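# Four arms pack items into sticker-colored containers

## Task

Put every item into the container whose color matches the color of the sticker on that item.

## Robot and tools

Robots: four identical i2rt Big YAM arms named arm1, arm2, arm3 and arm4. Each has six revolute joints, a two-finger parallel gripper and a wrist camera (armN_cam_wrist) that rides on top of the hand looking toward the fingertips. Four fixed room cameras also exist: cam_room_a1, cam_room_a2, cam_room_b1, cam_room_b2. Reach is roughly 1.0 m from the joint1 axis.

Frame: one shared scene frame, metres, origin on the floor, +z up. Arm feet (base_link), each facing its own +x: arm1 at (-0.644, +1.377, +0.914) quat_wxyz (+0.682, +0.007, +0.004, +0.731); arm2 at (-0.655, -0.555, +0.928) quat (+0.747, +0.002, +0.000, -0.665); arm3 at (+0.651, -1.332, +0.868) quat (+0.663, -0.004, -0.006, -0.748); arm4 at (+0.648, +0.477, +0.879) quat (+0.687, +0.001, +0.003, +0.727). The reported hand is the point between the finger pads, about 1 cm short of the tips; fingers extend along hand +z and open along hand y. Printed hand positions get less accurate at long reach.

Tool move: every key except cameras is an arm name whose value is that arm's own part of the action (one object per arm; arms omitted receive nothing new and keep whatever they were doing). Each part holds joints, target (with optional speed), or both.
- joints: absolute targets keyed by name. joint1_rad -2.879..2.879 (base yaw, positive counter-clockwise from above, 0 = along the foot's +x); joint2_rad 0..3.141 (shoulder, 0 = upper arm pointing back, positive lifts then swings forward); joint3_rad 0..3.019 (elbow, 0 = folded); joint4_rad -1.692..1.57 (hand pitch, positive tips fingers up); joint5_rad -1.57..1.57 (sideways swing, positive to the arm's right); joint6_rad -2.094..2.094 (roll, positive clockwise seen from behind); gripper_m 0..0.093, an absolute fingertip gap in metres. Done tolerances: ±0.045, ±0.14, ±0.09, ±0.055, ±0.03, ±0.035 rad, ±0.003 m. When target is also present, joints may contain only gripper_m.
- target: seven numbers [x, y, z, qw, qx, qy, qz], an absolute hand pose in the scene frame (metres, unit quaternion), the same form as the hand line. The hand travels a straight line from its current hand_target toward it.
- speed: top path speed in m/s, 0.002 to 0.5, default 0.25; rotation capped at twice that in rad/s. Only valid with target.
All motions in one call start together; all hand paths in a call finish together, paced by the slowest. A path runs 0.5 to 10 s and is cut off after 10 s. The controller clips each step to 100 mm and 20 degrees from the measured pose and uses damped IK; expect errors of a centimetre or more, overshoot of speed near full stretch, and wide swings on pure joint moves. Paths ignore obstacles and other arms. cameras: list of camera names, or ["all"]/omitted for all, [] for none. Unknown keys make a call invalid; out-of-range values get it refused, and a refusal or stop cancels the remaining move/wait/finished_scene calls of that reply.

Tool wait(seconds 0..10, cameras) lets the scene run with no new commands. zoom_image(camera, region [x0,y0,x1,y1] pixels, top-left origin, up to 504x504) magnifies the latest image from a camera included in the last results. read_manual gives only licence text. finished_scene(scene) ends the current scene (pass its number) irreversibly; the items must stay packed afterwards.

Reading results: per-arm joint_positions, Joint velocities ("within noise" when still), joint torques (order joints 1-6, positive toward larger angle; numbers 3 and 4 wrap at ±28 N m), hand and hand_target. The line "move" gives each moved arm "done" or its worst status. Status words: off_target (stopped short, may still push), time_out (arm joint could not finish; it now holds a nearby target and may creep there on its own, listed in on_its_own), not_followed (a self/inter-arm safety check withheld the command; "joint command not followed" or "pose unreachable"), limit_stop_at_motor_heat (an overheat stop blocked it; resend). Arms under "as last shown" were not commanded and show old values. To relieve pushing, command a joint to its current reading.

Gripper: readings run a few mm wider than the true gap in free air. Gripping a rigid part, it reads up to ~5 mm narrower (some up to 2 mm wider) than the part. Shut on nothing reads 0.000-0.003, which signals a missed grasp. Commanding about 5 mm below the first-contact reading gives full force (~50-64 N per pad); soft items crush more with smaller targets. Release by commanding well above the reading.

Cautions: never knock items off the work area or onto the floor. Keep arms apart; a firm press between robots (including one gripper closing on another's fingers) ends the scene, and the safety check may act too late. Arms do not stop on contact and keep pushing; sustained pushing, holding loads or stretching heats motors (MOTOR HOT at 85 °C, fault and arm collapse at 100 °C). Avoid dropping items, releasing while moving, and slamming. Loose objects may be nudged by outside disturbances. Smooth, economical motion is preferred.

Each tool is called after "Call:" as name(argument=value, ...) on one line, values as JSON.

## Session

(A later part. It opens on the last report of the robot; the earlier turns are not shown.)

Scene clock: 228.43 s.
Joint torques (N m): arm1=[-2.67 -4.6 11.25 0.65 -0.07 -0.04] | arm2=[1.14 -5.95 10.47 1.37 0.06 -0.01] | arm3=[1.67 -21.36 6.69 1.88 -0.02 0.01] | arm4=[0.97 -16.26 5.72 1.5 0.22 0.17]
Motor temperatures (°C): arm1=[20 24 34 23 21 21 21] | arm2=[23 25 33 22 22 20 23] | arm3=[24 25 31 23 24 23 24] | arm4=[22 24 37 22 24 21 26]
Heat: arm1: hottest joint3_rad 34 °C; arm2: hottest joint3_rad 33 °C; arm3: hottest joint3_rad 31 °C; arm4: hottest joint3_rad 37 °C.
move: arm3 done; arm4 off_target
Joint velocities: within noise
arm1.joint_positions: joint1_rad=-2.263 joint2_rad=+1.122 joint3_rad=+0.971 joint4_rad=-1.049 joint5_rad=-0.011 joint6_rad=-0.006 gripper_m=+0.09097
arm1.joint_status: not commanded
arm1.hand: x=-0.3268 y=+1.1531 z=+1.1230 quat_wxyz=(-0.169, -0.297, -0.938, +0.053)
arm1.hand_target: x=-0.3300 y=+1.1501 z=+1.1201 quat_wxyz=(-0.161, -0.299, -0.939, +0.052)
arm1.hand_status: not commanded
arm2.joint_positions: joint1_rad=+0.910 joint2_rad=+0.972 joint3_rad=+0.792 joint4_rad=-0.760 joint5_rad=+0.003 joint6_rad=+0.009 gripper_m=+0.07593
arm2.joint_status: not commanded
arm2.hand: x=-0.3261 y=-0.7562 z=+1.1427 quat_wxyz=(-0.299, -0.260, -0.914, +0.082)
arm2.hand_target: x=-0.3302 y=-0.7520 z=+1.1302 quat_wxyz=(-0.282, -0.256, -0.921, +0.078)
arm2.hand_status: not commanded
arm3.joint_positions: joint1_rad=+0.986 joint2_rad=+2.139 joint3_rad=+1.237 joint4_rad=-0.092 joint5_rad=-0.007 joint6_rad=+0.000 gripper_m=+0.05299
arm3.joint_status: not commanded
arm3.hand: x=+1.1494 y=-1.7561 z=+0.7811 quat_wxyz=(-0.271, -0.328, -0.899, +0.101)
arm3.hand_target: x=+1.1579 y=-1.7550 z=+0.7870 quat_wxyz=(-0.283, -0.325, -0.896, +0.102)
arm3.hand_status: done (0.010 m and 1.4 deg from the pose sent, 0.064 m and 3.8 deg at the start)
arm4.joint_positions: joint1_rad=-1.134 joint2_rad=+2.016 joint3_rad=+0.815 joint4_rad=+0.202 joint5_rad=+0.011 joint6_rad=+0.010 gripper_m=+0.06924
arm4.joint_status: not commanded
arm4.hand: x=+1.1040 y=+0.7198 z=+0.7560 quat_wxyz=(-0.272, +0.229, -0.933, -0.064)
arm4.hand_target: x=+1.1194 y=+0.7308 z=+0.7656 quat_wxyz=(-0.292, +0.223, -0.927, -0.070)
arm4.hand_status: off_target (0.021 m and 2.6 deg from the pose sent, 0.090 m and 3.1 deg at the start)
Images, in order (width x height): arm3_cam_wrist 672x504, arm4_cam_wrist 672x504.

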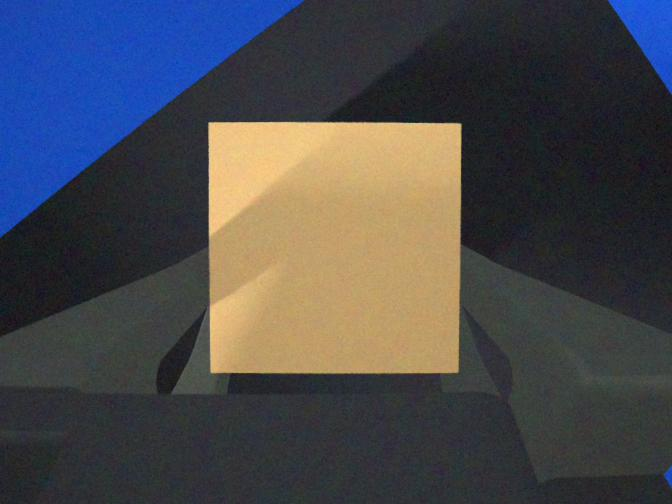

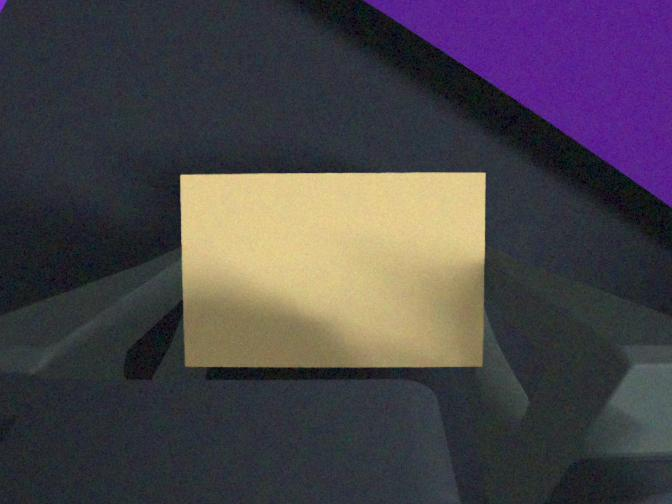

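Call:
move(arm3={"target": [1.158, -1.755, 0.765, 0.2827, 0.3254, 0.8965, -0.1026], "speed": 0.1}, arm4={"target": [1.120, 0.731, 0.743, 0.2924, -0.2226, 0.9274, 0.0702], "speed": 0.1}, cameras=[])

Call:
move(arm3={"target": [1.158, -1.755, 0.750, 0.2827, 0.3254, 0.8965, -0.1026], "speed": 0.08}, arm4={"target": [1.120, 0.731, 0.730, 0.2924, -0.2226, 0.9274, 0.0702], "speed": 0.08}, cameras=[])

Scene clock: 234.70 s.
Joint torques (N m): arm1=[-2.84 -4.13 11.21 0.51 -0.06 -0.04] | arm2=[1.14 -5.83 10.51 1.37 0.08 -0.01] | arm3=[1.85 -20.31 6.68 1.89 0 0.01] | arm4=[1.44 -15.74 5.39 1.63 0.21 0.17]
Motor temperatures (°C): arm1=[20 24 34 23 21 21 21] | arm2=[23 25 33 22 22 20 23] | arm3=[24 25 30 23 24 23 24] | arm4=[22 24 36 22 24 21 26]
Heat: arm1: hottest joint3_rad 34 °C; arm2: hottest joint3_rad 33 °C; arm3: hottest joint3_rad 30 °C; arm4: hottest joint3_rad 36 °C.
move: arm3 done; arm4 off_target
Joint velocities: within noise
arm1, arm2: as last shown
arm3.joint_positions: joint1_rad=+0.986 joint2_rad=+2.171 joint3_rad=+1.237 joint4_rad=-0.050 joint5_rad=-0.007 joint6_rad=+0.000 gripper_m=+0.05299
arm3.joint_status: not commanded
arm3.hand: x=+1.1503 y=-1.7571 z=+0.7665 quat_wxyz=(-0.275, -0.328, -0.898, +0.103)
arm3.hand_target: x=+1.1578 y=-1.7549 z=+0.7650 quat_wxyz=(-0.283, -0.326, -0.896, +0.102)
arm3.hand_status: done (0.008 m and 0.9 deg from the pose sent, 0.018 m and 1.4 deg at the start)
arm4.joint_positions: joint1_rad=-1.134 joint2_rad=+2.063 joint3_rad=+0.825 joint4_rad=+0.255 joint5_rad=+0.011 joint6_rad=+0.010 gripper_m=+0.06924
arm4.joint_status: not commanded
arm4.hand: x=+1.1080 y=+0.7219 z=+0.7424 quat_wxyz=(-0.279, +0.228, -0.930, -0.066)
arm4.hand_target: x=+1.1195 y=+0.7309 z=+0.7434 quat_wxyz=(-0.292, +0.223, -0.927, -0.070)
arm4.hand_status: off_target (0.015 m and 1.7 deg from the pose sent, 0.023 m and 2.6 deg at the start)

Scene clock: 235.67 s.
Joint torques (N m): arm1=[-3.02 -4.13 11.29 0.64 -0.06 -0.07] | arm2=[1.26 -5.95 10.5 1.37 0.07 -0.02] | arm3=[1.79 -18.49 6.89 1.84 0.01 0.01] | arm4=[0.97 -14.15 4.98 1.42 0.23 0.14]
Motor temperatures (°C): arm1=[20 24 34 23 21 21 21] | arm2=[23 25 33 22 22 20 23] | arm3=[24 25 30 23 24 23 24] | arm4=[22 24 36 22 24 21 26]
Heat: arm1: hottest joint3_rad 34 °C; arm2: hottest joint3_rad 33 °C; arm3: hottest joint3_rad 30 °C; arm4: hottest joint3_rad 36 °C.
move: arm3 off_target; arm4 off_target
Joint velocities: within noise
arm1, arm2: as last shown
arm3.joint_positions: joint1_rad=+0.986 joint2_rad=+2.181 joint3_rad=+1.237 joint4_rad=-0.019 joint5_rad=-0.007 joint6_rad=+0.001 gripper_m=+0.05299
arm3.joint_status: not commanded
arm3.hand: x=+1.1533 y=-1.7596 z=+0.7647 quat_wxyz=(-0.285, -0.327, -0.895, +0.106)
arm3.hand_target: x=+1.1575 y=-1.7548 z=+0.7503 quat_wxyz=(-0.283, -0.325, -0.897, +0.103)
arm3.hand_status: off_target (0.016 m and 0.5 deg from the pose sent, 0.018 m and 0.9 deg at the start)
arm4.joint_positions: joint1_rad=-1.134 joint2_rad=+2.083 joint3_rad=+0.836 joint4_rad=+0.290 joint5_rad=+0.011 joint6_rad=+0.012 gripper_m=+0.06924
arm4.joint_status: not commanded
arm4.hand: x=+1.1147 y=+0.7256 z=+0.7400 quat_wxyz=(-0.291, +0.226, -0.927, -0.069)
arm4.hand_target: x=+1.1196 y=+0.7309 z=+0.7304 quat_wxyz=(-0.292, +0.223, -0.927, -0.070)
arm4.hand_status: off_target (0.013 m and 0.4 deg from the pose sent, 0.020 m and 1.7 deg at the start)

Call:
move(arm3={"joints": {"gripper_m": 0.076}}, arm4={"joints": {"gripper_m": 0.091}}, cameras=["arm3_cam_wrist", "arm4_cam_wrist"])

Call:
move(arm3={"target": [1.07, -1.682, 0.98, 0.2827, 0.3254, 0.8965, -0.1026], "speed": 0.3}, arm4={"target": [1.03, 0.685, 0.98, 0.2924, -0.2226, 0.9274, 0.0702], "speed": 0.3}, cameras=["arm3_cam_wrist", "arm4_cam_wrist", "cam_room_a1", "cam_room_a2"])

Scene clock: 240.97 s.
Joint torques (N m): arm1=[-2.84 -4.25 11.28 0.55 -0.05 -0.07] | arm2=[1.14 -5.95 10.48 1.39 0.08 -0.01] | arm3=[1.79 -19.9 6.79 1.77 0.01 0.01] | arm4=[1.32 -14.56 5.09 1.39 0.23 0.15]
Motor temperatures (°C): arm1=[20 24 34 23 21 21 21] | arm2=[23 25 33 22 22 20 23] | arm3=[24 25 30 23 24 23 24] | arm4=[22 24 35 22 24 21 26]
Heat: arm1: hottest joint3_rad 34 °C; arm2: hottest joint3_rad 33 °C; arm3: hottest joint3_rad 30 °C; arm4: hottest joint3_rad 35 °C.
move: arm3 done; arm4 done
Joint velocities: within noise
arm1, arm2: as last shown
arm3.joint_positions: joint1_rad=+0.986 joint2_rad=+2.194 joint3_rad=+1.237 joint4_rad=-0.018 joint5_rad=-0.007 joint6_rad=+0.001 gripper_m=+0.07597
arm3.joint_status: all done
arm3.hand: x=+1.1511 y=-1.7578 z=+0.7564 quat_wxyz=(-0.280, -0.328, -0.896, +0.104)
arm3.hand_target: x=+1.1575 y=-1.7548 z=+0.7504 quat_wxyz=(-0.283, -0.325, -0.896, +0.103)
arm3.hand_status: not commanded
arm4.joint_positions: joint1_rad=-1.133 joint2_rad=+2.089 joint3_rad=+0.837 joint4_rad=+0.291 joint5_rad=+0.012 joint6_rad=+0.012 gripper_m=+0.09091
arm4.joint_status: all done
arm4.hand: x=+1.1139 y=+0.7252 z=+0.7374 quat_wxyz=(-0.289, +0.226, -0.928, -0.068)
arm4.hand_target: x=+1.1194 y=+0.7307 z=+0.7301 quat_wxyz=(-0.292, +0.223, -0.927, -0.070)
arm4.hand_status: not commanded
Images, in order (width x height): arm3_cam_wrist 672x504, arm4_cam_wrist 672x504.

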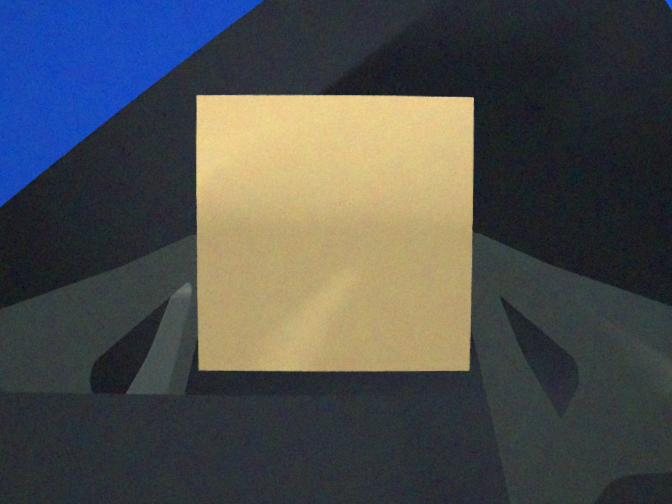

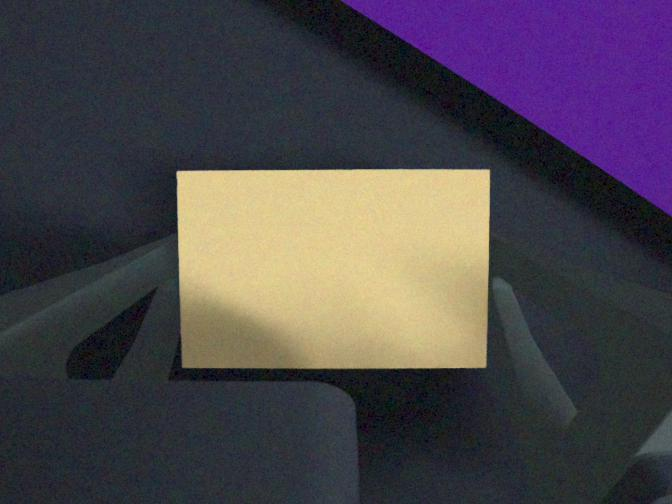

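Scene clock: 242.60 s.
Joint torques (N m): arm1=[-3.08 -4.37 11.18 0.57 -0.1 -0.06] | arm2=[1.14 -5.77 10.5 1.39 0.07 -0.02] | arm3=[1.2 -13.51 8.06 0.88 -0.01 -0.03] | arm4=[1.2 -8.18 8.73 0.49 0.17 0.19]
Motor temperatures (°C): arm1=[20 24 34 23 21 21 21] | arm2=[23 25 33 22 22 20 23] | arm3=[24 25 30 23 24 23 24] | arm4=[22 24 35 22 24 21 26]
Heat: arm1: hottest joint3_rad 34 °C; arm2: hottest joint3_rad 33 °C; arm3: hottest joint3_rad 30 °C; arm4: hottest joint3_rad 35 °C.
move: arm3 done; arm4 done
Joint velocities: within noise
arm1, arm2: as last shown
arm3.joint_positions: joint1_rad=+0.987 joint2_rad=+1.543 joint3_rad=+1.006 joint4_rad=-0.410 joint5_rad=-0.010 joint6_rad=+0.001 gripper_m=+0.07597
arm3.joint_status: not commanded
arm3.hand: x=+1.0714 y=-1.6862 z=+0.9889 quat_wxyz=(-0.292, -0.325, -0.893, +0.107)
arm3.hand_target: x=+1.0699 y=-1.6820 z=+0.9801 quat_wxyz=(-0.283, -0.325, -0.896, +0.103)
arm3.hand_status: done (0.010 m and 1.3 deg from the pose sent, 0.250 m and 0.5 deg at the start)
arm4.joint_positions: joint1_rad=-1.129 joint2_rad=+1.250 joint3_rad=+0.674 joint4_rad=-0.367 joint5_rad=+0.016 joint6_rad=+0.016 gripper_m=+0.09091
arm4.joint_status: not commanded
arm4.hand: x=+1.0292 y=+0.6813 z=+0.9812 quat_wxyz=(-0.298, +0.225, -0.925, -0.070)
arm4.hand_target: x=+1.0300 y=+0.6850 z=+0.9800 quat_wxyz=(-0.293, +0.223, -0.927, -0.070)
arm4.hand_status: done (0.004 m and 0.8 deg from the pose sent, 0.260 m and 0.5 deg at the start)
Images, in order (width x height): arm3_cam_wrist 672x504, arm4_cam_wrist 672x504, cam_room_a1 672x504, cam_room_a2 672x504.

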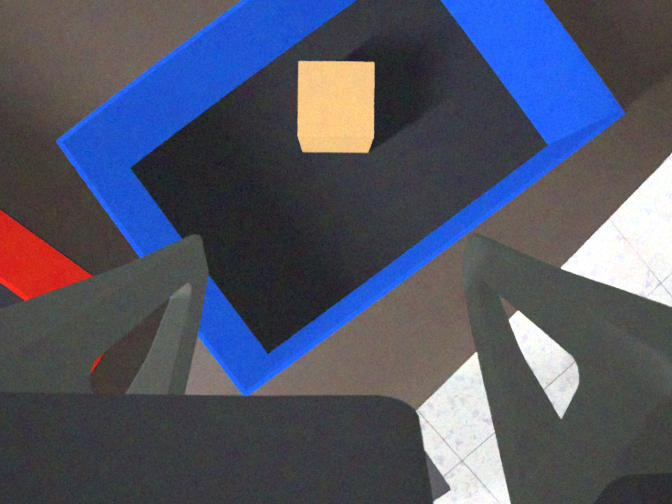

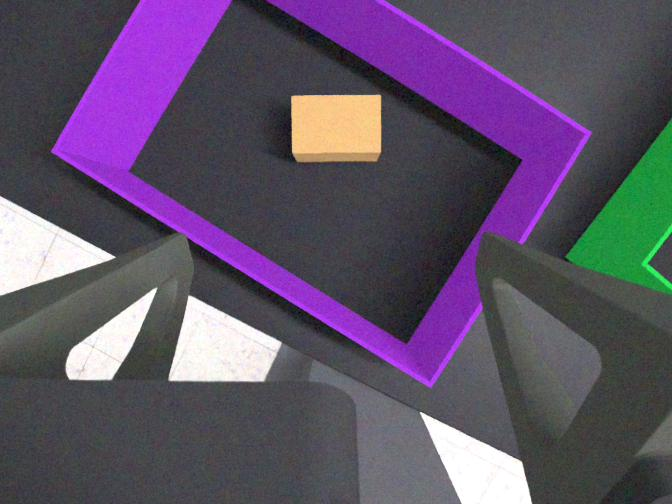

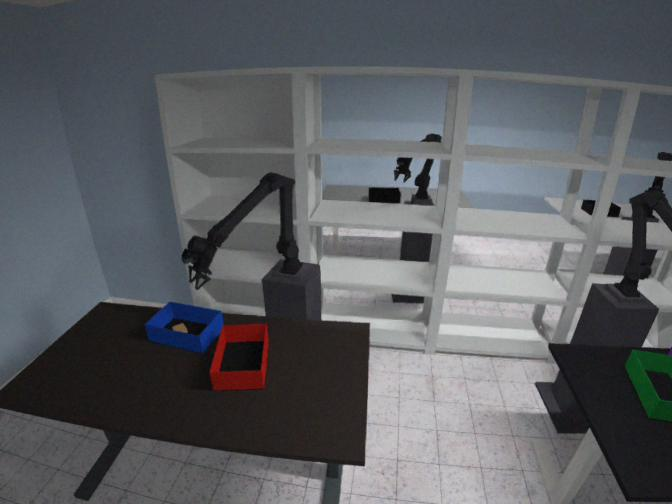

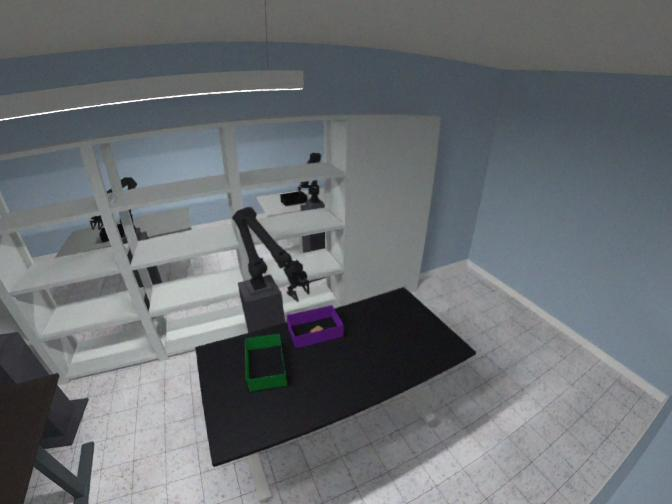

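Call:
finished_scene(scene=3)

The scene is finished: the task was done.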